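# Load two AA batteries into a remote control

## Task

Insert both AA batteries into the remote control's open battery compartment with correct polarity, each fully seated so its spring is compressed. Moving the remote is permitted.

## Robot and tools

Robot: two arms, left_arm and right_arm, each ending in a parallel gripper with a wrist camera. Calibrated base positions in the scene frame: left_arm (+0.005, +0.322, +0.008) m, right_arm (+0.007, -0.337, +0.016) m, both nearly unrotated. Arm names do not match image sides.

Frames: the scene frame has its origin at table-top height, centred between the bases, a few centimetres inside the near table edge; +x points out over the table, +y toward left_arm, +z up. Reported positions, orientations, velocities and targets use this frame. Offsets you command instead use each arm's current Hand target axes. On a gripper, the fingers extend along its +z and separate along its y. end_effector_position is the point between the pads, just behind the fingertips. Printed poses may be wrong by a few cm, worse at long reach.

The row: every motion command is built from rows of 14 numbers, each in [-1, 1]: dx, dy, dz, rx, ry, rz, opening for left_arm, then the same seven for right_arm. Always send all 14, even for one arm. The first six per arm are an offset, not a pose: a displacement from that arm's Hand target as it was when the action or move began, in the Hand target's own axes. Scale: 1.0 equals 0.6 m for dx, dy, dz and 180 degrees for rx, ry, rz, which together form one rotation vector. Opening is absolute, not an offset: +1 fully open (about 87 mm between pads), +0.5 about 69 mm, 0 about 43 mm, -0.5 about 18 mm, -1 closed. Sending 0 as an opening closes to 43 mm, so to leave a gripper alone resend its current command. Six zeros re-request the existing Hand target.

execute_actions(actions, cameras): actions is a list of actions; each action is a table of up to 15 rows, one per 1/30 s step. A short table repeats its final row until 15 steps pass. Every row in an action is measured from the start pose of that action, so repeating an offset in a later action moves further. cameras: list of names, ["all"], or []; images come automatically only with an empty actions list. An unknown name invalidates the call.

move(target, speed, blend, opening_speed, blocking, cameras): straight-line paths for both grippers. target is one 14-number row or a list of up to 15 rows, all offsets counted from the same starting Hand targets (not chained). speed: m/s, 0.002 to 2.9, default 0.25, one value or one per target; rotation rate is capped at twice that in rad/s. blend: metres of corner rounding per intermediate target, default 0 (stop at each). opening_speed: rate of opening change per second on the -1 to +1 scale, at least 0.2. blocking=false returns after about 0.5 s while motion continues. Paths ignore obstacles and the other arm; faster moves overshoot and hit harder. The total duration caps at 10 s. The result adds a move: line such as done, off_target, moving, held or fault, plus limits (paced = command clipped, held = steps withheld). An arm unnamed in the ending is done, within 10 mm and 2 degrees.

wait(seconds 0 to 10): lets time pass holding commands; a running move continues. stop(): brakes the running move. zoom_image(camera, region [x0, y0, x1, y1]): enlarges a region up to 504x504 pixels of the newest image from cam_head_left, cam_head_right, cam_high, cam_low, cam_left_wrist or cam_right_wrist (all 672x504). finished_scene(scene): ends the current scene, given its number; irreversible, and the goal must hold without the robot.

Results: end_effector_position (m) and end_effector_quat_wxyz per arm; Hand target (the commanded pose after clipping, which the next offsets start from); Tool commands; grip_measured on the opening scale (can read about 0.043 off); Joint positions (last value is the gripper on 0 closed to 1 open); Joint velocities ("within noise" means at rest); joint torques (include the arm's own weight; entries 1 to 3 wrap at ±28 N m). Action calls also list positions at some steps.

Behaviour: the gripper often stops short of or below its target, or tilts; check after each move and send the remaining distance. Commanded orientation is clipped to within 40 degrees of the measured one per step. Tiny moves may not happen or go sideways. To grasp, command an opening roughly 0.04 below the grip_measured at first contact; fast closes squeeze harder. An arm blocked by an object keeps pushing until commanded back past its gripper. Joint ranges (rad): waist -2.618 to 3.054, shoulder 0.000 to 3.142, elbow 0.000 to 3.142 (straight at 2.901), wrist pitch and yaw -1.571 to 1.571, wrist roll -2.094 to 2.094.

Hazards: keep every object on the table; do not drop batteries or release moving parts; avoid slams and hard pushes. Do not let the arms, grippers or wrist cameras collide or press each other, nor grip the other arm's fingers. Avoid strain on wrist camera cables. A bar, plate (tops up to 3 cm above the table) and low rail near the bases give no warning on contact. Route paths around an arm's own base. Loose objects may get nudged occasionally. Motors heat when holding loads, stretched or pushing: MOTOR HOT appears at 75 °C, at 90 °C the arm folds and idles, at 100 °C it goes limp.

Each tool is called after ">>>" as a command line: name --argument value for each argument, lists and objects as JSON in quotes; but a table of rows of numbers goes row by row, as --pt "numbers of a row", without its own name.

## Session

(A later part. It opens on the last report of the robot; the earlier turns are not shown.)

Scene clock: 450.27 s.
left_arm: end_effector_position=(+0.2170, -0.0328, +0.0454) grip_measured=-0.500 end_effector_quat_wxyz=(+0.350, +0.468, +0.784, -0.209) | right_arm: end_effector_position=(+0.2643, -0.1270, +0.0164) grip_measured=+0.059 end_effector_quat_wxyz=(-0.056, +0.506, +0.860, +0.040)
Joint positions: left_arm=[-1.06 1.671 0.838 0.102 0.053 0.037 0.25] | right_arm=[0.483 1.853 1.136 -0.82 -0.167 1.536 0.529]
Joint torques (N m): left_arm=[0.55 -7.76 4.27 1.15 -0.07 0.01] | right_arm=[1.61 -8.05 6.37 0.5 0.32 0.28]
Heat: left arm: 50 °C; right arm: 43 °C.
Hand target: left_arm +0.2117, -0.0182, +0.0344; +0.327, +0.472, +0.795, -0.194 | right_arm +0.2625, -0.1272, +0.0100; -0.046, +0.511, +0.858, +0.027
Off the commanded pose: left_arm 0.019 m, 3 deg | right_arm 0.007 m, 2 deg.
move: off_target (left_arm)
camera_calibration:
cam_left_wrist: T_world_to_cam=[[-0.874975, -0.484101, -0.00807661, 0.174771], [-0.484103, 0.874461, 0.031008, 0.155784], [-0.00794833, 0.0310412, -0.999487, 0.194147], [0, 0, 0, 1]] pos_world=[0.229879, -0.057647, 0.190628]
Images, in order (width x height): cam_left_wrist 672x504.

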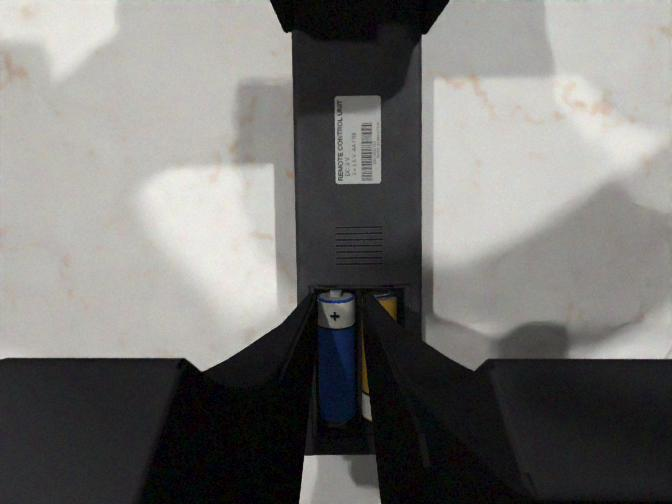

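>>> move --pt "0 0 0 0 0 0 -0.38 0 0 0 0 0 0 0.02" --pt "-0.0481 0 -0.0344 0 -0.0278 0 -0.38 0 0 0 0 0 0 0.02" --speed 0.06 --opening_speed 0.25 --cameras '["cam_left_wrist"]'

>>> zoom_image --camera "cam_left_wrist" --region '[270, 270, 450, 470]'

Scene clock: 453.63 s.
left_arm: end_effector_position=(+0.2125, -0.0285, +0.0619) grip_measured=-0.380 end_effector_quat_wxyz=(+0.352, +0.469, +0.781, -0.216) | right_arm: end_effector_position=(+0.2640, -0.1264, +0.0164) grip_measured=+0.059 end_effector_quat_wxyz=(-0.056, +0.507, +0.859, +0.040)
Joint positions: left_arm=[-1.057 1.608 0.838 0.05 0.066 0.037 0.31] | right_arm=[0.485 1.853 1.136 -0.82 -0.167 1.543 0.529]
Joint torques (N m): left_arm=[0.4 -9.63 4.48 1.71 -0.16 -0.08] | right_arm=[1.37 -8.03 6.38 0.5 0.31 0.22]
Heat: left arm: 50 °C; right arm: 43 °C.
Hand target: left_arm +0.2147, -0.0235, +0.0693; +0.361, +0.463, +0.780, -0.215 | right_arm +0.2625, -0.1272, +0.0100; -0.046, +0.511, +0.858, +0.027
Off the commanded pose: left_arm 0.009 m, 1 deg | right_arm 0.007 m, 2 deg.
move: done
camera_calibration:
cam_left_wrist: T_world_to_cam=[[-0.87874, -0.477301, 0.000166791, 0.173457], [-0.477208, 0.878575, 0.019449, 0.14869], [-0.00942958, 0.017011, -0.999811, 0.210421], [0, 0, 0, 1]] pos_world=[0.225364, -0.0514241, 0.20746]
Images, in order (width x height): cam_left_wrist 672x504.

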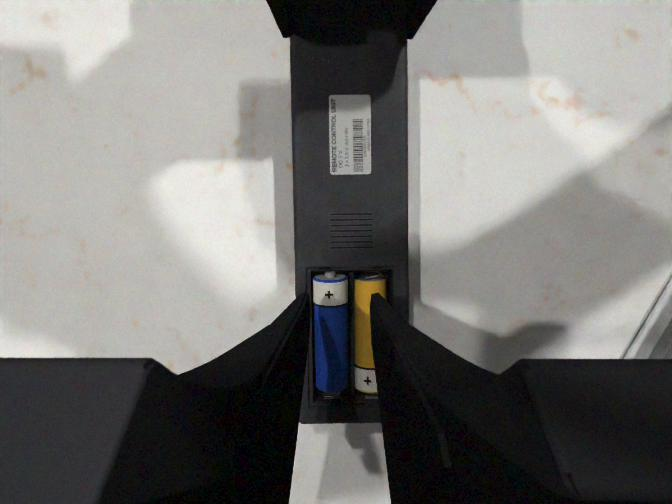

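Scaled by 2.520 from the camera's 672x504 image, which has a finer 960x720 frame.

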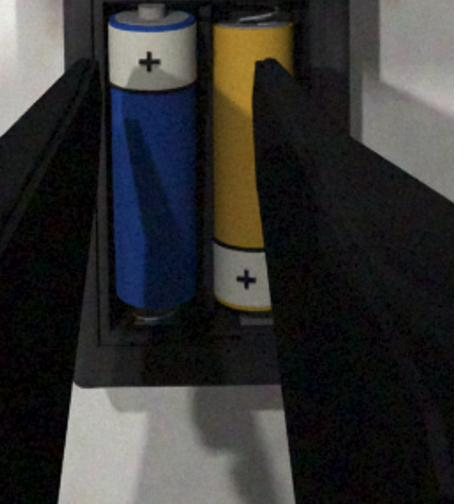

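>>> move --pt "-0.0508 -0.0001 -0.0430 0 0 0 -0.38 0 0 0 0 0 0 0.02" --pt "-0.0584 -0.0008 -0.0231 -0.0017 0.1206 -0.0016 -0.78 0 0 0 0 0 0 0.02" --pt "-0.0037 -0.0007 0.0232 -0.0017 0.1206 -0.0016 -0.78 0 0 0 0 0 0 0.02" --speed 0.12 --opening_speed 0.5 --cameras '["cam_left_wrist"]'

>>> zoom_image --camera "cam_left_wrist" --region '[250, 270, 450, 470]'

Scene clock: 462.53 s.
left_arm: end_effector_position=(+0.2191, -0.0335, +0.0681) grip_measured=-0.780 end_effector_quat_wxyz=(+0.206, +0.492, +0.836, -0.129) | right_arm: end_effector_position=(+0.2640, -0.1264, +0.0164) grip_measured=+0.059 end_effector_quat_wxyz=(-0.056, +0.507, +0.859, +0.040)
Joint positions: left_arm=[-1.06 1.845 1.333 -0.569 0.044 0.037 0.11] | right_arm=[0.485 1.853 1.136 -0.82 -0.167 1.543 0.529]
Joint torques (N m): left_arm=[-0.5 -8.43 5.14 1.41 -0.19 -0.03] | right_arm=[1.37 -8.03 6.38 0.49 0.31 0.22]
Heat: left arm: 52 °C; right arm: 43 °C.
Hand target: left_arm +0.2200, -0.0343, +0.0621; +0.209, +0.492, +0.836, -0.123 | right_arm +0.2625, -0.1272, +0.0100; -0.046, +0.511, +0.858, +0.027
Off the commanded pose: left_arm 0.006 m, 1 deg | right_arm 0.007 m, 2 deg.
move: done
camera_calibration:
cam_left_wrist: T_world_to_cam=[[-0.871345, -0.490667, 0.00201131, 0.174719], [-0.454968, 0.809472, 0.37116, 0.124982], [-0.183744, 0.322493, -0.928567, 0.260339], [0, 0, 0, 1]] pos_world=[0.256939, -0.0993983, 0.195003]
Images, in order (width x height): cam_left_wrist 672x504.

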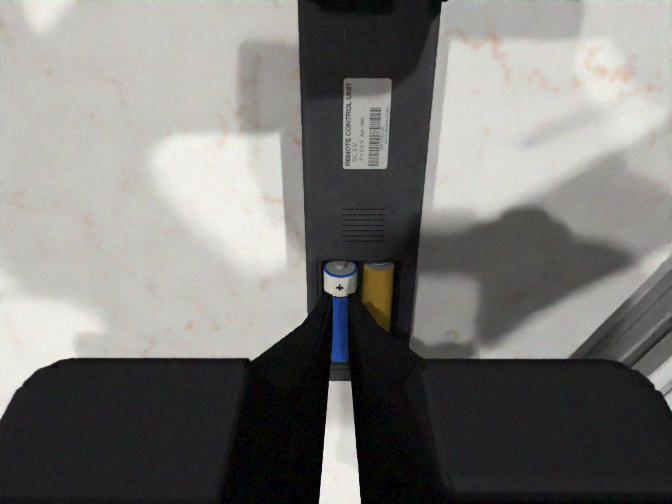

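Scaled by 2.520 from the camera's 672x504 image, which has a finer 960x720 frame.

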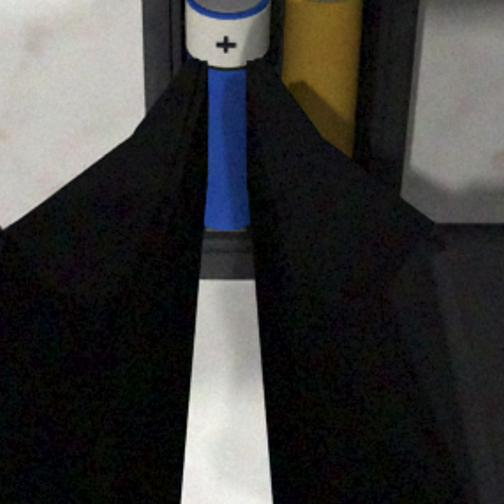

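>>> move --target '[0.0173, 0, 0.0325, 0, 0, 0, -0.78, 0, 0, 0, 0, 0, 0, 0.02]' --speed 0.05

Scene clock: 464.67 s.
left_arm: end_effector_position=(+0.2207, -0.0355, +0.0509) grip_measured=-0.780 end_effector_quat_wxyz=(+0.212, +0.491, +0.835, -0.132) | right_arm: end_effector_position=(+0.2640, -0.1264, +0.0164) grip_measured=+0.059 end_effector_quat_wxyz=(-0.056, +0.507, +0.859, +0.040)
Joint positions: left_arm=[-1.06 1.864 1.282 -0.485 0.043 0.037 0.11] | right_arm=[0.485 1.853 1.136 -0.82 -0.167 1.543 0.529]
Joint torques (N m): left_arm=[-0.53 -7.91 4.26 1.4 -0.2 -0.06] | right_arm=[1.37 -8.05 6.38 0.5 0.31 0.22]
Heat: left arm: 52 °C; right arm: 43 °C.
Hand target: left_arm +0.2200, -0.0343, +0.0399; +0.208, +0.492, +0.836, -0.122 | right_arm +0.2625, -0.1272, +0.0100; -0.046, +0.511, +0.858, +0.027
Off the commanded pose: left_arm 0.011 m, 1 deg | right_arm 0.007 m, 2 deg.
move: off_target (left_arm)

>>> move --target '[0.0123, 0, 0.0161, 0, 0, 0, -0.78, 0, 0, 0, 0, 0, 0, 0.02]' --speed 0.05

Scene clock: 467.20 s.
left_arm: end_effector_position=(+0.2206, -0.0353, +0.0483) grip_measured=-0.779 end_effector_quat_wxyz=(+0.216, +0.490, +0.834, -0.134) | right_arm: end_effector_position=(+0.2640, -0.1264, +0.0164) grip_measured=+0.059 end_effector_quat_wxyz=(-0.056, +0.507, +0.859, +0.040)
Joint positions: left_arm=[-1.06 1.86 1.262 -0.461 0.043 0.037 0.11] | right_arm=[0.485 1.853 1.136 -0.82 -0.167 1.543 0.529]
Joint torques (N m): left_arm=[-0.59 -6.2 2.35 1.62 -0.25 -0.08] | right_arm=[1.37 -8.06 6.38 0.5 0.31 0.22]
Heat: left arm: 52 °C; right arm: 43 °C.
Hand target: left_arm +0.2190, -0.0325, +0.0279; +0.208, +0.492, +0.836, -0.122 | right_arm +0.2625, -0.1272, +0.0100; -0.046, +0.511, +0.858, +0.027
Off the commanded pose: left_arm 0.021 m, 2 deg | right_arm 0.007 m, 2 deg.
move: off_target (left_arm)

>>> move --target '[0.0094, 0, 0.0176, 0, 0, 0, -0.78, 0, 0, 0, 0, 0, 0, 0.02]' --speed 0.05

Scene clock: 468.17 s.
left_arm: end_effector_position=(+0.2205, -0.0352, +0.0477) grip_measured=-0.779 end_effector_quat_wxyz=(+0.223, +0.489, +0.832, -0.137) | right_arm: end_effector_position=(+0.2640, -0.1264, +0.0164) grip_measured=+0.059 end_effector_quat_wxyz=(-0.056, +0.507, +0.859, +0.040)
Joint positions: left_arm=[-1.06 1.848 1.238 -0.432 0.043 0.037 0.111] | right_arm=[0.485 1.853 1.136 -0.82 -0.167 1.543 0.529]
Joint torques (N m): left_arm=[-0.53 -4.33 2.11 1.79 -0.2 -0.08] | right_arm=[1.36 -8.03 6.38 0.5 0.31 0.22]
Heat: left arm: 52 °C; right arm: 43 °C.
Hand target: left_arm +0.2190, -0.0325, +0.0159; +0.208, +0.492, +0.836, -0.122 | right_arm +0.2625, -0.1272, +0.0100; -0.046, +0.511, +0.858, +0.027
Off the commanded pose: left_arm 0.032 m, 2 deg | right_arm 0.007 m, 2 deg.
move: off_target (left_arm)

>>> wait --seconds 0.1 --cameras '["cam_left_wrist"]'

>>> zoom_image --camera "cam_left_wrist" --region '[290, 250, 390, 350]'

Scene clock: 468.93 s.
left_arm: end_effector_position=(+0.2205, -0.0352, +0.0477) grip_measured=-0.779 end_effector_quat_wxyz=(+0.223, +0.489, +0.832, -0.137) | right_arm: end_effector_position=(+0.2640, -0.1264, +0.0164) grip_measured=+0.059 end_effector_quat_wxyz=(-0.056, +0.507, +0.859, +0.040)
Joint positions: left_arm=[-1.06 1.848 1.238 -0.432 0.043 0.037 0.111] | right_arm=[0.485 1.853 1.136 -0.82 -0.167 1.543 0.529]
Joint torques (N m): left_arm=[-0.65 -4.3 2.02 1.79 -0.25 -0.11] | right_arm=[1.37 -8.05 6.38 0.5 0.32 0.23]
Heat: left arm: 51 °C; right arm: 43 °C.
Hand target: left_arm +0.2190, -0.0325, +0.0159; +0.208, +0.492, +0.836, -0.122 | right_arm +0.2625, -0.1272, +0.0100; -0.046, +0.511, +0.858, +0.027
Tool commands: left_gripper/opening=-0.78 right_gripper/opening=+0.02
Off the commanded pose: left_arm 0.032 m, 2 deg | right_arm 0.007 m, 2 deg.
wait: 0.10 s; at rest from the start
camera_calibration:
cam_left_wrist: T_world_to_cam=[[-0.8713, -0.49075, -0.000391981, 0.175241], [-0.462467, 0.820818, 0.335235, 0.138472], [-0.164195, 0.292272, -0.942134, 0.237428], [0, 0, 0, 1]] pos_world=[0.255711, -0.0970539, 0.177337]
Images, in order (width x height): cam_left_wrist 672x504.

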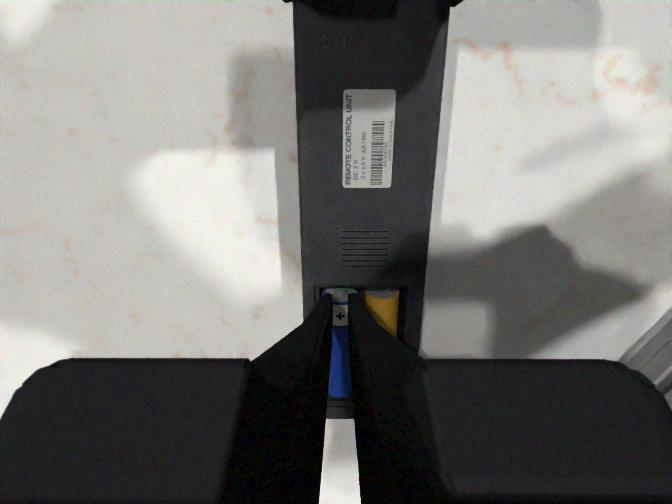

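Scaled by 5.040 from the camera's 672x504 image, which has a finer 960x720 frame.

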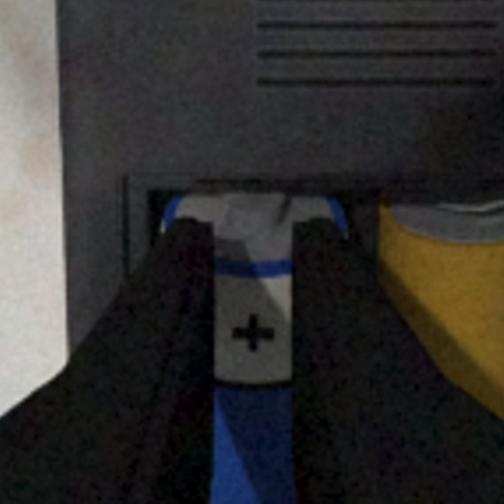

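>>> move --target '[0.0118, 0, 0.0221, 0, 0, 0, -0.78, 0, 0, 0, 0, 0, 0, 0.02]' --speed 0.05

Scene clock: 480.10 s.
left_arm: end_effector_position=(+0.2293, -0.0489, +0.0448) grip_measured=-0.780 end_effector_quat_wxyz=(+0.257, +0.485, +0.822, -0.155) | right_arm: end_effector_position=(+0.2639, -0.1263, +0.0164) grip_measured=+0.059 end_effector_quat_wxyz=(-0.056, +0.507, +0.859, +0.040)
Joint positions: left_arm=[-1.06 1.856 1.202 -0.308 0.042 0.037 0.11] | right_arm=[0.486 1.853 1.136 -0.82 -0.167 1.543 0.529]
Joint torques (N m): left_arm=[-0.61 -3.38 2.82 1.2 -0.23 -0.02] | right_arm=[1.33 -8.05 6.38 0.5 0.32 0.21]
Heat: left arm: 50 °C; right arm: 43 °C.
Hand target: left_arm +0.2190, -0.0325, +0.0009; +0.208, +0.492, +0.836, -0.122 | right_arm +0.2625, -0.1272, +0.0100; -0.046, +0.511, +0.858, +0.027
Off the commanded pose: left_arm 0.048 m, 7 deg | right_arm 0.007 m, 2 deg.
move: off_target (left_arm)

>>> move --target '[-0.1209, 0.0017, -0.1228, 0, -0.0667, 0, -0.78, 0, 0, 0, 0, 0, 0, 0.02]' --speed 0.1 --cameras '["cam_left_wrist"]'

>>> zoom_image --camera "cam_left_wrist" --region '[270, 300, 450, 480]'

Scene clock: 484.33 s.
left_arm: end_effector_position=(+0.2303, -0.0510, +0.0766) grip_measured=-0.780 end_effector_quat_wxyz=(+0.271, +0.482, +0.817, -0.162) | right_arm: end_effector_position=(+0.2639, -0.1263, +0.0164) grip_measured=+0.059 end_effector_quat_wxyz=(-0.056, +0.507, +0.859, +0.040)
Joint positions: left_arm=[-1.06 1.798 1.246 -0.376 0.042 0.037 0.11] | right_arm=[0.486 1.853 1.136 -0.82 -0.167 1.543 0.529]
Joint torques (N m): left_arm=[-0.03 -11.92 8.28 1.33 -0.09 -0.11] | right_arm=[1.32 -8.06 6.38 0.5 0.31 0.21]
Heat: left arm: 50 °C; right arm: 43 °C.
Hand target: left_arm +0.2342, -0.0578, +0.1000; +0.295, +0.477, +0.810, -0.173 | right_arm +0.2625, -0.1272, +0.0100; -0.046, +0.511, +0.858, +0.027
Off the commanded pose: left_arm 0.025 m, 3 deg | right_arm 0.007 m, 2 deg.
move: off_target (left_arm)
camera_calibration:
cam_left_wrist: T_world_to_cam=[[-0.871358, -0.490609, -0.0062184, 0.176526], [-0.479194, 0.848223, 0.22559, 0.159867], [-0.105402, 0.199549, -0.974203, 0.25507], [0, 0, 0, 1]] pos_world=[0.25731, -0.099897, 0.213523]
Images, in order (width x height): cam_left_wrist 672x504.

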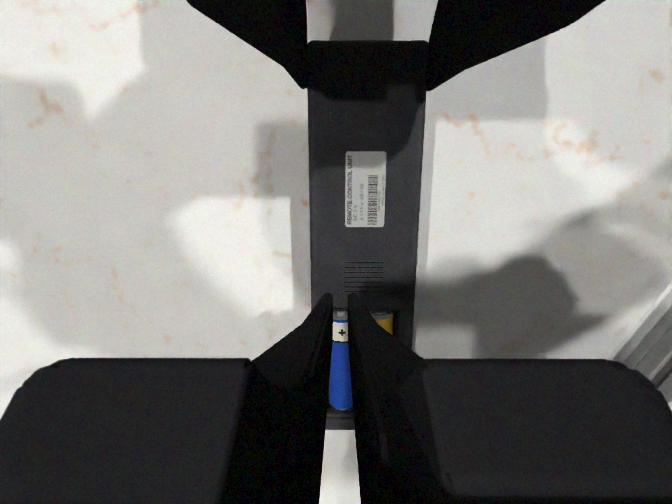

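Scaled by 2.800 from the camera's 672x504 image, which has a finer 960x720 frame.

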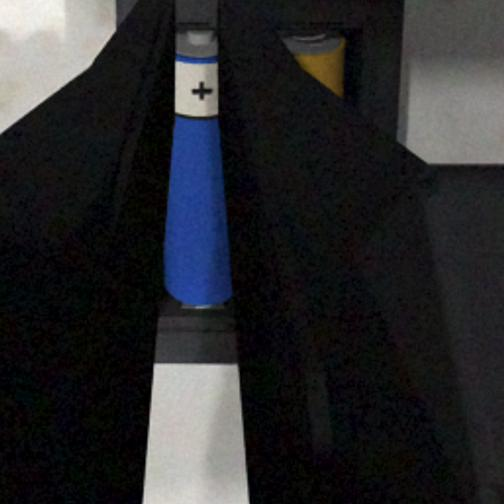

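>>> move --pt "0.0329 -0.0013 -0.0385 0.0004 0.0999 0 -0.78 0 0 0 0 0 0 0.02" --pt "0.0811 -0.0014 0.0191 0.0004 0.0999 0 -0.78 0 0 0 0 0 0 0.02" --speed 0.12 --cameras '["cam_left_wrist"]'

>>> zoom_image --camera "cam_left_wrist" --region '[270, 250, 420, 400]'

Scene clock: 490.83 s.
left_arm: end_effector_position=(+0.2181, -0.0308, +0.0656) grip_measured=-0.780 end_effector_quat_wxyz=(+0.161, +0.496, +0.847, -0.104) | right_arm: end_effector_position=(+0.2639, -0.1263, +0.0164) grip_measured=+0.059 end_effector_quat_wxyz=(-0.056, +0.507, +0.859, +0.040)
Joint positions: left_arm=[-1.06 1.925 1.459 -0.72 0.041 0.037 0.11] | right_arm=[0.486 1.853 1.136 -0.82 -0.167 1.543 0.529]
Joint torques (N m): left_arm=[-0.73 -8.88 4.85 1.16 -0.24 -0.06] | right_arm=[1.33 -8.05 6.39 0.5 0.31 0.21]
Heat: left arm: 53 °C; right arm: 43 °C.
Hand target: left_arm +0.2189, -0.0321, +0.0600; +0.164, +0.498, +0.846, -0.097 | right_arm +0.2625, -0.1272, +0.0100; -0.046, +0.511, +0.858, +0.027
Off the commanded pose: left_arm 0.006 m, 1 deg | right_arm 0.007 m, 2 deg.
move: done
camera_calibration:
cam_left_wrist: T_world_to_cam=[[-0.870144, -0.492782, 0.00393198, 0.1747], [-0.43412, 0.770287, 0.467116, 0.111336], [-0.233215, 0.404751, -0.884187, 0.267384], [0, 0, 0, 1]] pos_world=[0.262705, -0.107896, 0.183724]
Images, in order (width x height): cam_left_wrist 672x504.

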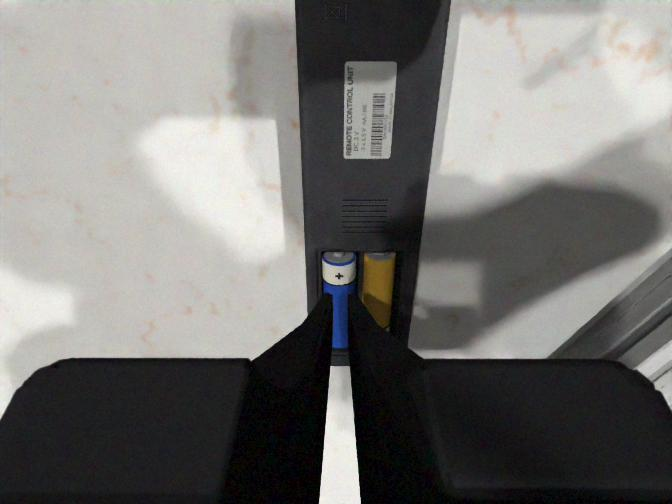

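Scaled by 3.360 from the camera's 672x504 image, which has a finer 960x720 frame.

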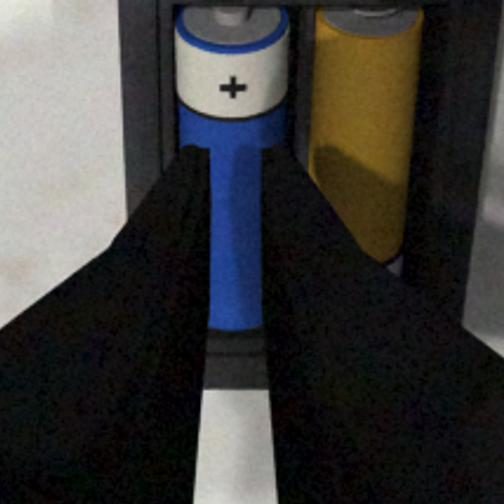

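>>> move --target '[0.0106, 0, 0.0263, 0, 0, 0, -0.78, 0, 0, 0, 0, 0, 0, 0.02]' --speed 0.05

Scene clock: 493.03 s.
left_arm: end_effector_position=(+0.2190, -0.0320, +0.0515) grip_measured=-0.780 end_effector_quat_wxyz=(+0.165, +0.496, +0.846, -0.105) | right_arm: end_effector_position=(+0.2639, -0.1263, +0.0164) grip_measured=+0.059 end_effector_quat_wxyz=(-0.056, +0.507, +0.859, +0.040)
Joint positions: left_arm=[-1.06 1.937 1.416 -0.657 0.04 0.037 0.11] | right_arm=[0.486 1.853 1.136 -0.82 -0.167 1.543 0.529]
Joint torques (N m): left_arm=[-0.46 -8.35 4.75 1.2 -0.14 -0.04] | right_arm=[1.33 -8.05 6.38 0.5 0.31 0.21]
Heat: left arm: 53 °C; right arm: 43 °C.
Hand target: left_arm +0.2190, -0.0321, +0.0429; +0.164, +0.498, +0.846, -0.097 | right_arm +0.2625, -0.1272, +0.0100; -0.046, +0.511, +0.858, +0.027
Off the commanded pose: left_arm 0.009 m, 1 deg | right_arm 0.007 m, 2 deg.
move: done

>>> move --target '[0.0424, 0, 0.0215, 0, 0.0264, 0, -0.78, 0, 0, 0, 0, 0, 0, 0.02]' --speed 0.05

Scene clock: 494.50 s.
left_arm: end_effector_position=(+0.2169, -0.0278, +0.0449) grip_measured=-0.780 end_effector_quat_wxyz=(+0.157, +0.496, +0.848, -0.100) | right_arm: end_effector_position=(+0.2639, -0.1263, +0.0164) grip_measured=+0.059 end_effector_quat_wxyz=(-0.056, +0.507, +0.859, +0.040)
Joint positions: left_arm=[-1.06 1.942 1.4 -0.654 0.038 0.037 0.11] | right_arm=[0.486 1.853 1.136 -0.82 -0.167 1.543 0.529]
Joint torques (N m): left_arm=[-0.49 -6.76 2.91 0.84 -0.17 0.01] | right_arm=[1.32 -8.02 6.38 0.5 0.31 0.22]
Heat: left arm: 52 °C; right arm: 43 °C.
Hand target: left_arm +0.2098, -0.0156, +0.0214; +0.129, +0.502, +0.852, -0.076 | right_arm +0.2625, -0.1272, +0.0100; -0.046, +0.511, +0.858, +0.027
Off the commanded pose: left_arm 0.027 m, 4 deg | right_arm 0.007 m, 2 deg.
move: off_target (left_arm)

>>> move --target '[0.0346, 0, 0.0329, 0, 0.0272, 0, -0.78, 0, 0, 0, 0, 0, 0, 0.02]' --speed 0.05

Scene clock: 496.40 s.
left_arm: end_effector_position=(+0.2167, -0.0269, +0.0428) grip_measured=-0.779 end_effector_quat_wxyz=(+0.155, +0.496, +0.849, -0.098) | right_arm: end_effector_position=(+0.2639, -0.1263, +0.0164) grip_measured=+0.059 end_effector_quat_wxyz=(-0.056, +0.507, +0.859, +0.040)
Joint positions: left_arm=[-1.06 1.947 1.399 -0.655 0.037 0.037 0.11] | right_arm=[0.486 1.853 1.136 -0.82 -0.167 1.543 0.529]
Joint torques (N m): left_arm=[-0.55 -2.96 1.94 0.57 -0.24 0] | right_arm=[1.33 -8.03 6.38 0.5 0.31 0.22]
Heat: left arm: 52 °C; right arm: 43 °C.
Hand target: left_arm +0.2031, -0.0035, -0.0035; +0.093, +0.505, +0.857, -0.055 | right_arm +0.2625, -0.1272, +0.0100; -0.046, +0.511, +0.858, +0.027
Off the commanded pose: left_arm 0.054 m, 9 deg | right_arm 0.007 m, 2 deg.
move: off_target (left_arm)

>>> wait --seconds 0.1 --cameras '["cam_left_wrist"]'

>>> zoom_image --camera "cam_left_wrist" --region '[290, 250, 410, 370]'

Scene clock: 496.90 s.
left_arm: end_effector_position=(+0.2167, -0.0269, +0.0428) grip_measured=-0.779 end_effector_quat_wxyz=(+0.155, +0.496, +0.849, -0.098) | right_arm: end_effector_position=(+0.2639, -0.1263, +0.0164) grip_measured=+0.059 end_effector_quat_wxyz=(-0.056, +0.507, +0.859, +0.040)
Joint positions: left_arm=[-1.06 1.947 1.399 -0.655 0.037 0.037 0.11] | right_arm=[0.486 1.853 1.136 -0.82 -0.167 1.543 0.529]
Joint torques (N m): left_arm=[-0.79 -3.14 2.21 0.61 -0.22 0.02] | right_arm=[1.32 -8.05 6.37 0.49 0.31 0.21]
Heat: left arm: 52 °C; right arm: 43 °C.
Hand target: left_arm +0.2031, -0.0035, -0.0035; +0.093, +0.505, +0.857, -0.055 | right_arm +0.2625, -0.1272, +0.0100; -0.046, +0.511, +0.858, +0.027
Tool commands: left_gripper/opening=-0.78 right_gripper/opening=+0.02
Off the commanded pose: left_arm 0.054 m, 9 deg | right_arm 0.007 m, 2 deg.
wait: 0.10 s; at rest from the start
camera_calibration:
cam_left_wrist: T_world_to_cam=[[-0.8693, -0.494284, 0.000700078, 0.175447], [-0.432887, 0.762003, 0.481623, 0.117338], [-0.238592, 0.418372, -0.876378, 0.246469], [0, 0, 0, 1]] pos_world=[0.262115, -0.105807, 0.159364]
Images, in order (width x height): cam_left_wrist 672x504.

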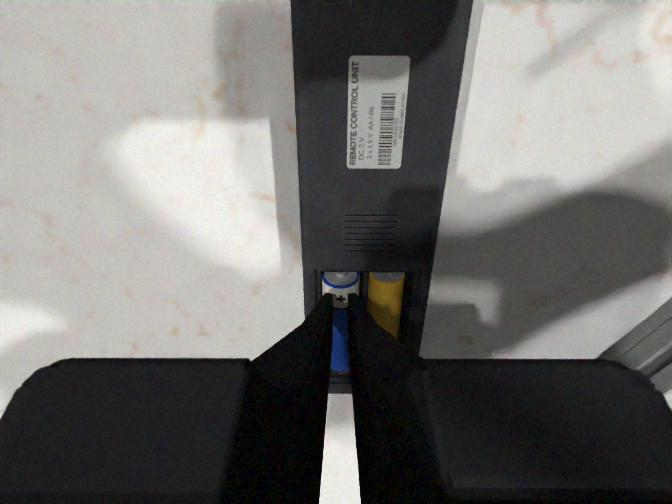

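Scaled by 4.200 from the camera's 672x504 image, which has a finer 960x720 frame.

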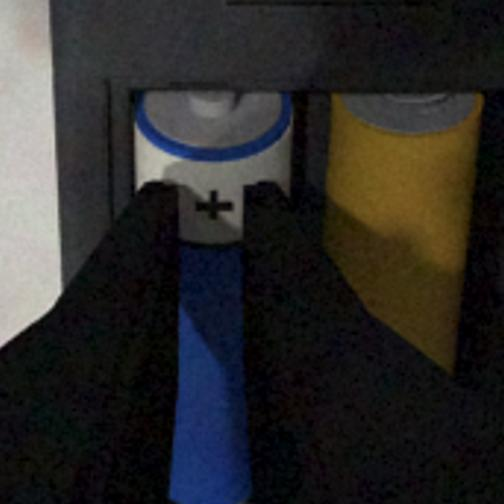

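>>> move --target '[0.0253, 0, 0.0372, 0, 0.0200, 0, -0.78, 0, 0, 0, 0, 0, 0, 0.02]' --speed 0.05

Scene clock: 500.87 s.
left_arm: end_effector_position=(+0.2162, -0.0259, +0.0405) grip_measured=-0.779 end_effector_quat_wxyz=(+0.151, +0.497, +0.849, -0.096) | right_arm: end_effector_position=(+0.2639, -0.1263, +0.0164) grip_measured=+0.059 end_effector_quat_wxyz=(-0.056, +0.507, +0.859, +0.040)
Joint positions: left_arm=[-1.06 1.952 1.399 -0.658 0.036 0.038 0.11] | right_arm=[0.486 1.853 1.136 -0.82 -0.167 1.543 0.529]
Joint torques (N m): left_arm=[-0.76 0.25 -0.31 0.71 -0.29 0.03] | right_arm=[1.32 -8.03 6.37 0.5 0.32 0.21]
Heat: left arm: 51 °C; right arm: 43 °C.
Hand target: left_arm +0.1982, +0.0053, -0.0286; +0.066, +0.506, +0.859, -0.039 | right_arm +0.2625, -0.1272, +0.0100; -0.046, +0.511, +0.858, +0.027
Off the commanded pose: left_arm 0.078 m, 12 deg | right_arm 0.007 m, 2 deg.
move: off_target (left_arm)

>>> wait --seconds 0.1 --cameras '["cam_left_wrist"]'

>>> zoom_image --camera "cam_left_wrist" --region '[290, 250, 410, 370]'

Scene clock: 501.33 s.
left_arm: end_effector_position=(+0.2162, -0.0258, +0.0405) grip_measured=-0.779 end_effector_quat_wxyz=(+0.151, +0.497, +0.849, -0.096) | right_arm: end_effector_position=(+0.2639, -0.1263, +0.0164) grip_measured=+0.059 end_effector_quat_wxyz=(-0.056, +0.507, +0.859, +0.040)
Joint positions: left_arm=[-1.06 1.952 1.399 -0.658 0.036 0.038 0.11] | right_arm=[0.486 1.853 1.136 -0.82 -0.167 1.543 0.529]
Joint torques (N m): left_arm=[-0.72 0.08 0.02 0.66 -0.3 -0.01] | right_arm=[1.32 -8.05 6.38 0.5 0.31 0.21]
Heat: left arm: 51 °C; right arm: 43 °C.
Hand target: left_arm +0.1982, +0.0054, -0.0286; +0.066, +0.506, +0.859, -0.039 | right_arm +0.2625, -0.1272, +0.0100; -0.046, +0.511, +0.858, +0.027
Tool commands: left_gripper/opening=-0.78 right_gripper/opening=+0.02
Off the commanded pose: left_arm 0.078 m, 12 deg | right_arm 0.007 m, 2 deg.
wait: 0.10 s; at rest from the start
camera_calibration:
cam_left_wrist: T_world_to_cam=[[-0.86956, -0.493827, 0.000474477, 0.17566], [-0.430479, 0.758483, 0.489277, 0.116334], [-0.241978, 0.425251, -0.872128, 0.244615], [0, 0, 0, 1]] pos_world=[0.262017, -0.105515, 0.156333]
Images, in order (width x height): cam_left_wrist 672x504.

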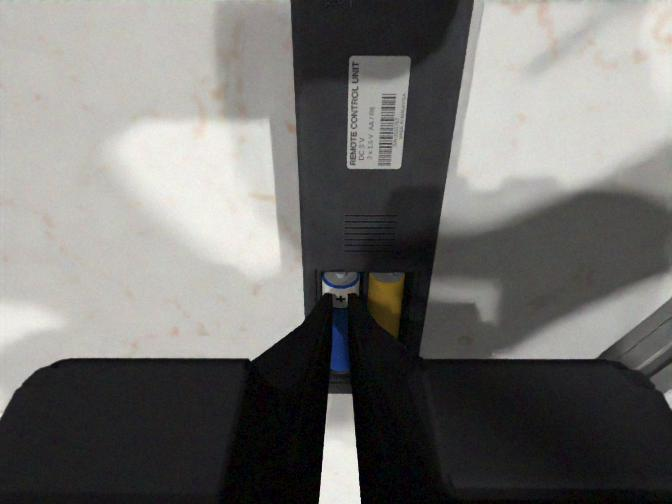

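Scaled by 4.200 from the camera's 672x504 image, which has a finer 960x720 frame.

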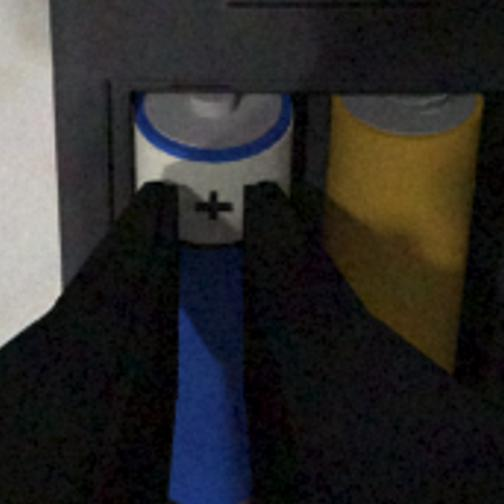

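>>> move --pt "-0.0994 0 -0.1761 0 -0.117 0 -0.78 0 0 0 0 0 0 0.02" --pt "-0.1090 0.0005 -0.1915 0 -0.1722 0 -0.45 0 0 0 0 0 0 0.02" --pt "-0.0957 0.0005 -0.1057 0 -0.1722 0 -0.45 0 0 0 0 0 0 0.02" --speed 0.12 --opening_speed 0.5 --cameras '["cam_left_wrist"]'

>>> zoom_image --camera "cam_left_wrist" --region '[280, 260, 420, 400]'

Scene clock: 514.27 s.
left_arm: end_effector_position=(+0.2225, -0.0358, +0.0511) grip_measured=-0.450 end_effector_quat_wxyz=(+0.298, +0.478, +0.809, -0.172) | right_arm: end_effector_position=(+0.2639, -0.1263, +0.0164) grip_measured=+0.059 end_effector_quat_wxyz=(-0.056, +0.507, +0.859, +0.040)
Joint positions: left_arm=[-1.06 1.739 1.034 -0.164 0.035 0.039 0.275] | right_arm=[0.486 1.853 1.136 -0.82 -0.167 1.543 0.529]
Joint torques (N m): left_arm=[-0.02 -6.68 4.53 1.7 0.02 -0.1] | right_arm=[1.33 -8.05 6.39 0.49 0.31 0.21]
Heat: left arm: 51 °C; right arm: 43 °C.
Hand target: left_arm +0.2212, -0.0356, +0.0427; +0.293, +0.477, +0.810, -0.173 | right_arm +0.2625, -0.1272, +0.0100; -0.046, +0.511, +0.858, +0.027
Off the commanded pose: left_arm 0.008 m, 1 deg | right_arm 0.007 m, 2 deg.
move: done; target 2's new opening was sent with left_arm's hand 0.014 m and 3 deg from that target
camera_calibration:
cam_left_wrist: T_world_to_cam=[[-0.869726, -0.493302, -0.0151284, 0.177089], [-0.48851, 0.856105, 0.168648, 0.154233], [-0.0702432, 0.154068, -0.98556, 0.217585], [0, 0, 0, 1]] pos_world=[0.244647, -0.0782042, 0.191111]
Images, in order (width x height): cam_left_wrist 672x504.

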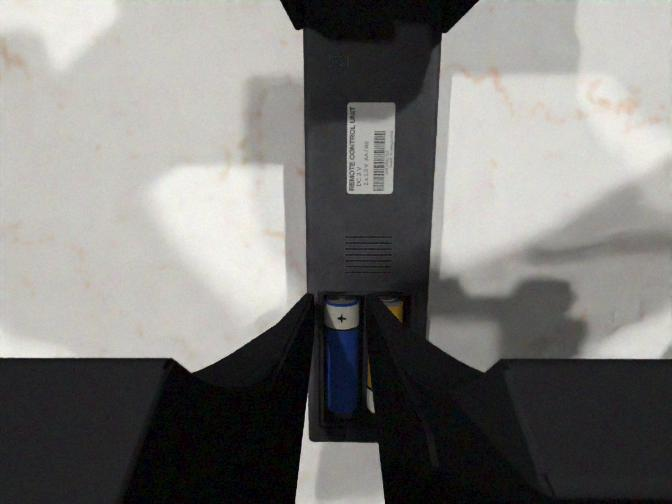

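Scaled by 3.600 from the camera's 672x504 image, which has a finer 960x720 frame.

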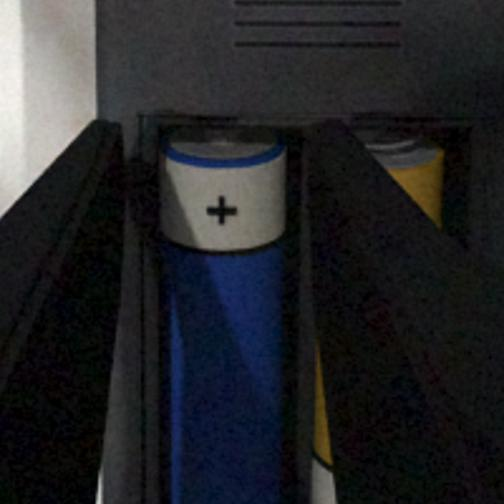

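>>> move --target '[0.0049, 0, 0.0007, 0, 0, 0, -0.45, 0, 0, 0, 0, 0, 0, 0.02]' --speed 0.05

Scene clock: 516.40 s.
left_arm: end_effector_position=(+0.2213, -0.0338, +0.0475) grip_measured=-0.450 end_effector_quat_wxyz=(+0.296, +0.478, +0.809, -0.171) | right_arm: end_effector_position=(+0.2639, -0.1263, +0.0164) grip_measured=+0.059 end_effector_quat_wxyz=(-0.056, +0.507, +0.859, +0.040)
Joint positions: left_arm=[-1.06 1.739 1.02 -0.154 0.035 0.039 0.275] | right_arm=[0.486 1.853 1.136 -0.82 -0.167 1.543 0.529]
Joint torques (N m): left_arm=[0.05 -7.1 4.63 1.63 0.06 -0.12] | right_arm=[1.33 -8.03 6.39 0.5 0.32 0.21]
Heat: left arm: 50 °C; right arm: 43 °C.
Hand target: left_arm +0.2203, -0.0339, +0.0405; +0.293, +0.477, +0.810, -0.173 | right_arm +0.2625, -0.1272, +0.0100; -0.046, +0.511, +0.858, +0.027
Off the commanded pose: left_arm 0.007 m, 0 deg | right_arm 0.007 m, 2 deg.
move: done

>>> move --target '[0, 0, 0, 0, 0, 0, -0.63, 0, 0, 0, 0, 0, 0, 0.02]' --speed 0.03 --opening_speed 0.3 --cameras '["cam_left_wrist"]'

>>> zoom_image --camera "cam_left_wrist" --region '[290, 260, 390, 360]'

Scene clock: 517.63 s.
left_arm: end_effector_position=(+0.2213, -0.0339, +0.0476) grip_measured=-0.630 end_effector_quat_wxyz=(+0.296, +0.478, +0.809, -0.171) | right_arm: end_effector_position=(+0.2639, -0.1263, +0.0164) grip_measured=+0.059 end_effector_quat_wxyz=(-0.056, +0.507, +0.859, +0.040)
Joint positions: left_arm=[-1.06 1.739 1.02 -0.153 0.035 0.039 0.185] | right_arm=[0.486 1.853 1.136 -0.82 -0.167 1.543 0.529]
Joint torques (N m): left_arm=[-0.09 -6.97 4.55 1.7 0.02 -0.08] | right_arm=[1.33 -8.03 6.38 0.5 0.32 0.22]
Heat: left arm: 50 °C; right arm: 43 °C.
Hand target: left_arm +0.2203, -0.0339, +0.0405; +0.293, +0.477, +0.810, -0.173 | right_arm +0.2625, -0.1272, +0.0100; -0.046, +0.511, +0.858, +0.027
Off the commanded pose: left_arm 0.007 m, 0 deg | right_arm 0.007 m, 2 deg.
move: done
camera_calibration:
cam_left_wrist: T_world_to_cam=[[-0.869703, -0.493348, -0.0149842, 0.176867], [-0.488319, 0.855625, 0.17161, 0.152453], [-0.0718425, 0.156567, -0.985051, 0.214115], [0, 0, 0, 1]] pos_world=[0.24365, -0.0767091, 0.187402]
Images, in order (width x height): cam_left_wrist 672x504.

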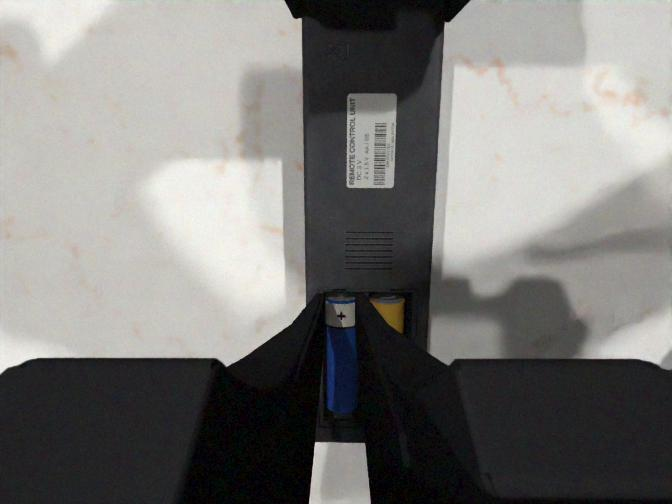

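Scaled by 5.040 from the camera's 672x504 image, which has a finer 960x720 frame.

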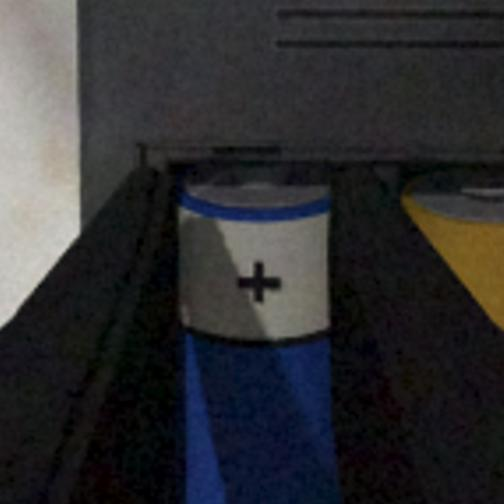

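>>> move --target '[0, 0, 0, 0, 0, 0, -0.67, 0, 0, 0, 0, 0, 0, 0.02]' --speed 0.03 --opening_speed 0.2

Scene clock: 519.30 s.
left_arm: end_effector_position=(+0.2213, -0.0339, +0.0476) grip_measured=-0.670 end_effector_quat_wxyz=(+0.296, +0.478, +0.809, -0.171) | right_arm: end_effector_position=(+0.2639, -0.1263, +0.0164) grip_measured=+0.059 end_effector_quat_wxyz=(-0.056, +0.507, +0.859, +0.040)
Joint positions: left_arm=[-1.06 1.739 1.02 -0.153 0.035 0.039 0.165] | right_arm=[0.486 1.853 1.136 -0.82 -0.167 1.543 0.529]
Joint torques (N m): left_arm=[-0.2 -6.99 4.6 1.74 0 -0.13] | right_arm=[1.32 -8.06 6.37 0.5 0.31 0.21]
Heat: left arm: 50 °C; right arm: 43 °C.
Hand target: left_arm +0.2203, -0.0339, +0.0405; +0.293, +0.477, +0.810, -0.173 | right_arm +0.2625, -0.1272, +0.0100; -0.046, +0.511, +0.858, +0.027
Off the commanded pose: left_arm 0.007 m, 0 deg | right_arm 0.007 m, 2 deg.
move: done

>>> wait --seconds 0.1 --cameras '["cam_left_wrist"]'

>>> zoom_image --camera "cam_left_wrist" --region '[305, 280, 375, 350]'

Scene clock: 519.80 s.
left_arm: end_effector_position=(+0.2213, -0.0339, +0.0476) grip_measured=-0.670 end_effector_quat_wxyz=(+0.296, +0.478, +0.809, -0.171) | right_arm: end_effector_position=(+0.2639, -0.1263, +0.0164) grip_measured=+0.059 end_effector_quat_wxyz=(-0.056, +0.507, +0.859, +0.040)
Joint positions: left_arm=[-1.06 1.739 1.02 -0.153 0.035 0.039 0.165] | right_arm=[0.486 1.853 1.136 -0.82 -0.167 1.543 0.529]
Joint torques (N m): left_arm=[0.09 -6.91 4.68 1.68 0.02 -0.15] | right_arm=[1.33 -8.05 6.38 0.5 0.31 0.22]
Heat: left arm: 50 °C; right arm: 43 °C.
Hand target: left_arm +0.2203, -0.0339, +0.0405; +0.293, +0.477, +0.810, -0.173 | right_arm +0.2625, -0.1272, +0.0100; -0.046, +0.511, +0.858, +0.027
Tool commands: left_gripper/opening=-0.67 right_gripper/opening=+0.02
Off the commanded pose: left_arm 0.007 m, 0 deg | right_arm 0.007 m, 2 deg.
wait: 0.10 s; at rest from the start
camera_calibration:
cam_left_wrist: T_world_to_cam=[[-0.869703, -0.493348, -0.0149842, 0.176867], [-0.488319, 0.855625, 0.17161, 0.152453], [-0.0718425, 0.156567, -0.985051, 0.214115], [0, 0, 0, 1]] pos_world=[0.24365, -0.0767091, 0.187402]
Images, in order (width x height): cam_left_wrist 672x504.

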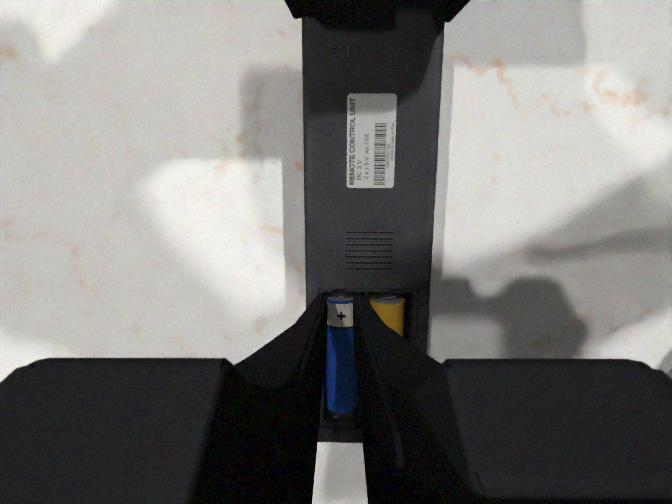

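Scaled by 7.200 from the camera's 672x504 image, which has a finer 960x720 frame.

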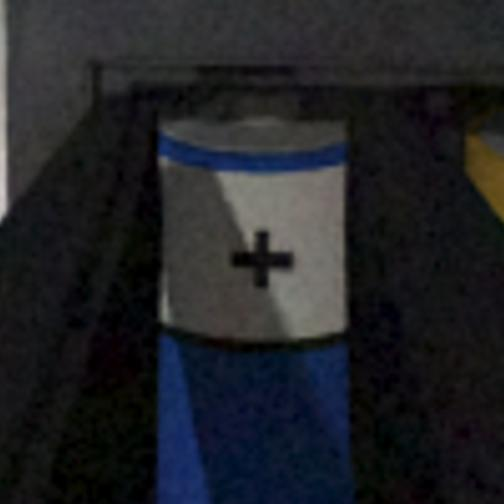

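>>> move --pt "-0.0513 0 -0.0537 0 0.0889 0 -0.78 0 0 0 0 0 0 0.02" --pt "-0.0140 0 -0.0090 0 0.0889 0 -0.78 0 0 0 0 0 0 0.02" --speed 0.1 --opening_speed 0.5 --cameras '["cam_left_wrist"]'

>>> zoom_image --camera "cam_left_wrist" --region '[290, 240, 410, 360]'

Scene clock: 525.47 s.
left_arm: end_effector_position=(+0.2220, -0.0350, +0.0563) grip_measured=-0.780 end_effector_quat_wxyz=(+0.176, +0.495, +0.844, -0.108) | right_arm: end_effector_position=(+0.2639, -0.1263, +0.0164) grip_measured=+0.059 end_effector_quat_wxyz=(-0.056, +0.507, +0.859, +0.040)
Joint positions: left_arm=[-1.06 1.927 1.416 -0.644 0.035 0.039 0.11] | right_arm=[0.486 1.853 1.136 -0.82 -0.167 1.543 0.529]
Joint torques (N m): left_arm=[-0.51 -8.98 4.96 1.27 -0.12 -0.01] | right_arm=[1.33 -8.06 6.39 0.5 0.31 0.21]
Heat: left arm: 50 °C; right arm: 44 °C.
Hand target: left_arm +0.2217, -0.0365, +0.0501; +0.177, +0.497, +0.843, -0.105 | right_arm +0.2625, -0.1272, +0.0100; -0.046, +0.511, +0.858, +0.027
Off the commanded pose: left_arm 0.006 m, 0 deg | right_arm 0.007 m, 2 deg.
move: done
camera_calibration:
cam_left_wrist: T_world_to_cam=[[-0.869939, -0.49315, -0.00296259, 0.176425], [-0.444225, 0.780997, 0.438985, 0.124815], [-0.214172, 0.383206, -0.89849, 0.257552], [0, 0, 0, 1]] pos_world=[0.264086, -0.109172, 0.177139]
Images, in order (width x height): cam_left_wrist 672x504.

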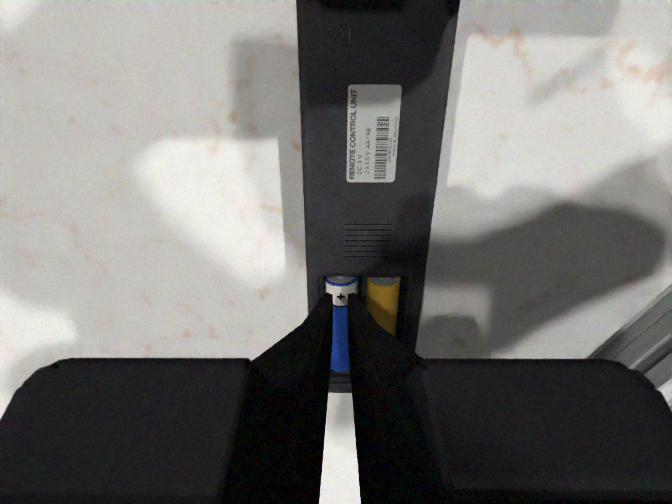

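Scaled by 4.200 from the camera's 672x504 image, which has a finer 960x720 frame.

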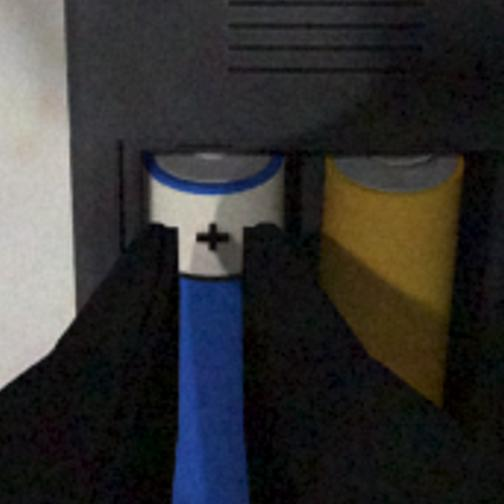

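>>> move --target '[0.0065, 0, 0.0141, 0, 0, 0, -0.78, 0, 0, 0, 0, 0, 0, 0.02]' --speed 0.05

Scene clock: 527.03 s.
left_arm: end_effector_position=(+0.2228, -0.0363, +0.0519) grip_measured=-0.780 end_effector_quat_wxyz=(+0.182, +0.494, +0.843, -0.111) | right_arm: end_effector_position=(+0.2639, -0.1263, +0.0164) grip_measured=+0.059 end_effector_quat_wxyz=(-0.056, +0.507, +0.859, +0.040)
Joint positions: left_arm=[-1.06 1.927 1.395 -0.609 0.035 0.039 0.11] | right_arm=[0.486 1.853 1.136 -0.82 -0.167 1.543 0.529]
Joint torques (N m): left_arm=[-0.54 -8.34 4.55 1.19 -0.08 -0.09] | right_arm=[1.33 -8.05 6.39 0.5 0.31 0.21]
Heat: left arm: 51 °C; right arm: 44 °C.
Hand target: left_arm +0.2217, -0.0364, +0.0408; +0.177, +0.497, +0.843, -0.105 | right_arm +0.2625, -0.1272, +0.0100; -0.046, +0.511, +0.858, +0.027
Off the commanded pose: left_arm 0.011 m, 1 deg | right_arm 0.007 m, 2 deg.
move: off_target (left_arm)

>>> move --target '[0.0376, 0, 0.0208, 0, 0.0267, 0, -0.78, 0, 0, 0, 0, 0, 0, 0.02]' --speed 0.05

Scene clock: 528.70 s.
left_arm: end_effector_position=(+0.2213, -0.0337, +0.0423) grip_measured=-0.780 end_effector_quat_wxyz=(+0.171, +0.495, +0.845, -0.106) | right_arm: end_effector_position=(+0.2639, -0.1263, +0.0164) grip_measured=+0.059 end_effector_quat_wxyz=(-0.056, +0.507, +0.859, +0.040)
Joint positions: left_arm=[-1.06 1.947 1.39 -0.609 0.035 0.039 0.11] | right_arm=[0.486 1.853 1.136 -0.82 -0.167 1.543 0.529]
Joint torques (N m): left_arm=[-0.59 -6.57 4.25 0.89 -0.13 -0.03] | right_arm=[1.32 -8.05 6.39 0.49 0.31 0.21]
Heat: left arm: 51 °C; right arm: 44 °C.
Hand target: left_arm +0.2141, -0.0229, +0.0204; +0.142, +0.501, +0.850, -0.084 | right_arm +0.2625, -0.1272, +0.0100; -0.046, +0.511, +0.858, +0.027
Off the commanded pose: left_arm 0.026 m, 4 deg | right_arm 0.007 m, 2 deg.
move: off_target (left_arm)

>>> wait --seconds 0.1 --cameras '["cam_left_wrist"]'

>>> zoom_image --camera "cam_left_wrist" --region '[290, 250, 410, 370]'

Scene clock: 529.23 s.
left_arm: end_effector_position=(+0.2213, -0.0337, +0.0423) grip_measured=-0.780 end_effector_quat_wxyz=(+0.171, +0.495, +0.845, -0.106) | right_arm: end_effector_position=(+0.2639, -0.1263, +0.0164) grip_measured=+0.059 end_effector_quat_wxyz=(-0.056, +0.507, +0.859, +0.040)
Joint positions: left_arm=[-1.06 1.947 1.39 -0.609 0.035 0.039 0.11] | right_arm=[0.486 1.853 1.136 -0.82 -0.167 1.543 0.529]
Joint torques (N m): left_arm=[-0.65 -6.72 4.26 0.83 -0.21 -0.01] | right_arm=[1.32 -8.03 6.38 0.49 0.32 0.21]
Heat: left arm: 51 °C; right arm: 44 °C.
Hand target: left_arm +0.2141, -0.0229, +0.0204; +0.142, +0.501, +0.850, -0.084 | right_arm +0.2625, -0.1272, +0.0100; -0.046, +0.511, +0.858, +0.027
Tool commands: left_gripper/opening=-0.78 right_gripper/opening=+0.02
Off the commanded pose: left_arm 0.026 m, 4 deg | right_arm 0.007 m, 2 deg.
wait: 0.10 s; at rest from the start
camera_calibration:
cam_left_wrist: T_world_to_cam=[[-0.869913, -0.4932, -0.00239892, 0.176414], [-0.44139, 0.776342, 0.449965, 0.128315], [-0.22006, 0.392489, -0.893043, 0.245799], [0, 0, 0, 1]] pos_world=[0.264193, -0.109082, 0.162195]
Images, in order (width x height): cam_left_wrist 672x504.

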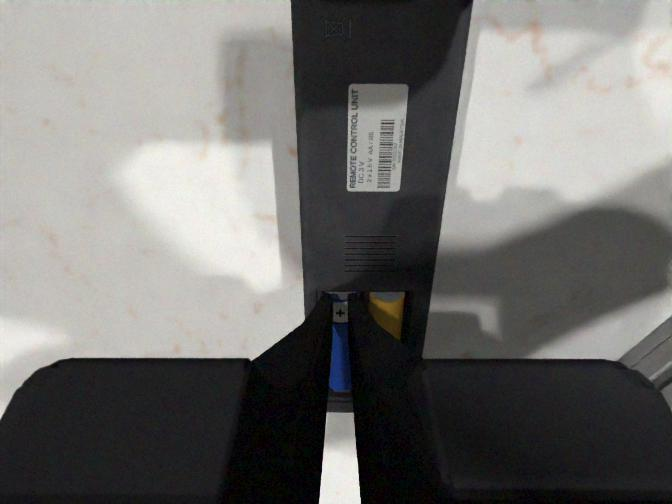

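Scaled by 4.200 from the camera's 672x504 image, which has a finer 960x720 frame.

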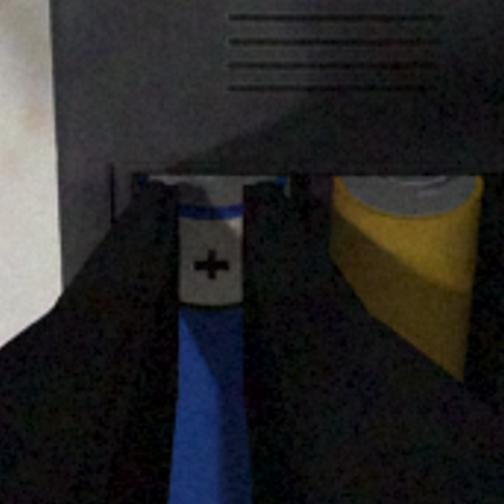

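>>> move --target '[0.0358, 0, 0.0239, 0, 0.0267, 0, -0.78, 0, 0, 0, 0, 0, 0, 0.02]' --speed 0.05

Scene clock: 530.93 s.
left_arm: end_effector_position=(+0.2207, -0.0327, +0.0405) grip_measured=-0.780 end_effector_quat_wxyz=(+0.168, +0.496, +0.846, -0.104) | right_arm: end_effector_position=(+0.2639, -0.1263, +0.0164) grip_measured=+0.059 end_effector_quat_wxyz=(-0.056, +0.507, +0.859, +0.040)
Joint positions: left_arm=[-1.06 1.951 1.39 -0.612 0.035 0.039 0.11] | right_arm=[0.486 1.853 1.136 -0.82 -0.167 1.543 0.529]
Joint torques (N m): left_arm=[-0.8 -3.92 2.91 0.44 -0.2 0.05] | right_arm=[1.33 -8.05 6.39 0.5 0.31 0.21]
Heat: left arm: 51 °C; right arm: 44 °C.
Hand target: left_arm +0.2065, -0.0091, -0.0003; +0.106, +0.504, +0.855, -0.063 | right_arm +0.2625, -0.1272, +0.0100; -0.046, +0.511, +0.858, +0.027
Off the commanded pose: left_arm 0.049 m, 9 deg | right_arm 0.007 m, 2 deg.
move: off_target (left_arm)

>>> move --target '[0.0340, 0, 0.0260, 0, 0.0240, 0, -0.78, 0, 0, 0, 0, 0, 0, 0.02]' --speed 0.05 --cameras '["cam_left_wrist"]'

>>> zoom_image --camera "cam_left_wrist" --region '[305, 270, 395, 360]'

Scene clock: 536.33 s.
left_arm: end_effector_position=(+0.2204, -0.0320, +0.0393) grip_measured=-0.779 end_effector_quat_wxyz=(+0.166, +0.496, +0.846, -0.102) | right_arm: end_effector_position=(+0.2639, -0.1263, +0.0164) grip_measured=+0.059 end_effector_quat_wxyz=(-0.056, +0.507, +0.859, +0.040)
Joint positions: left_arm=[-1.06 1.954 1.39 -0.615 0.035 0.039 0.11] | right_arm=[0.486 1.853 1.136 -0.82 -0.167 1.543 0.529]
Joint torques (N m): left_arm=[-0.66 -1.37 1.21 0.22 -0.24 -0.03] | right_arm=[1.32 -8.05 6.39 0.5 0.31 0.22]
Heat: left arm: 50 °C; right arm: 44 °C.
Hand target: left_arm +0.1988, +0.0049, -0.0204; +0.074, +0.506, +0.858, -0.044 | right_arm +0.2625, -0.1272, +0.0100; -0.046, +0.511, +0.858, +0.027
Off the commanded pose: left_arm 0.073 m, 13 deg | right_arm 0.007 m, 2 deg.
move: off_target (left_arm)
camera_calibration:
cam_left_wrist: T_world_to_cam=[[-0.869731, -0.49352, -0.00255919, 0.176371], [-0.438932, 0.771138, 0.461177, 0.126852], [-0.225627, 0.402223, -0.887304, 0.243433], [0, 0, 0, 1]] pos_world=[0.264, -0.108692, 0.157949]
Images, in order (width x height): cam_left_wrist 672x504.

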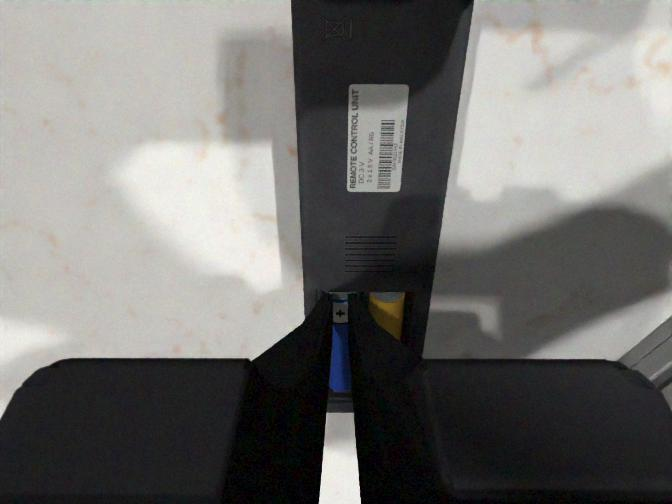

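Scaled by 5.600 from the camera's 672x504 image, which has a finer 960x720 frame.

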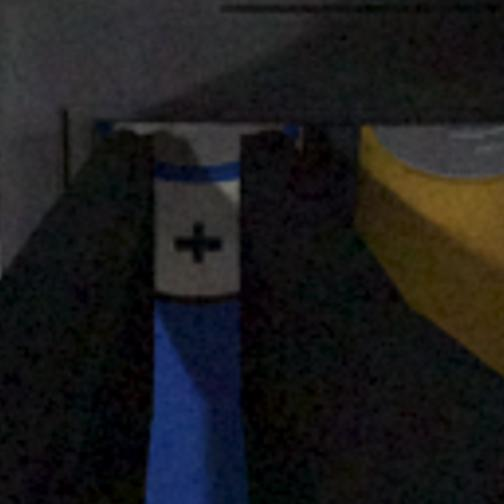

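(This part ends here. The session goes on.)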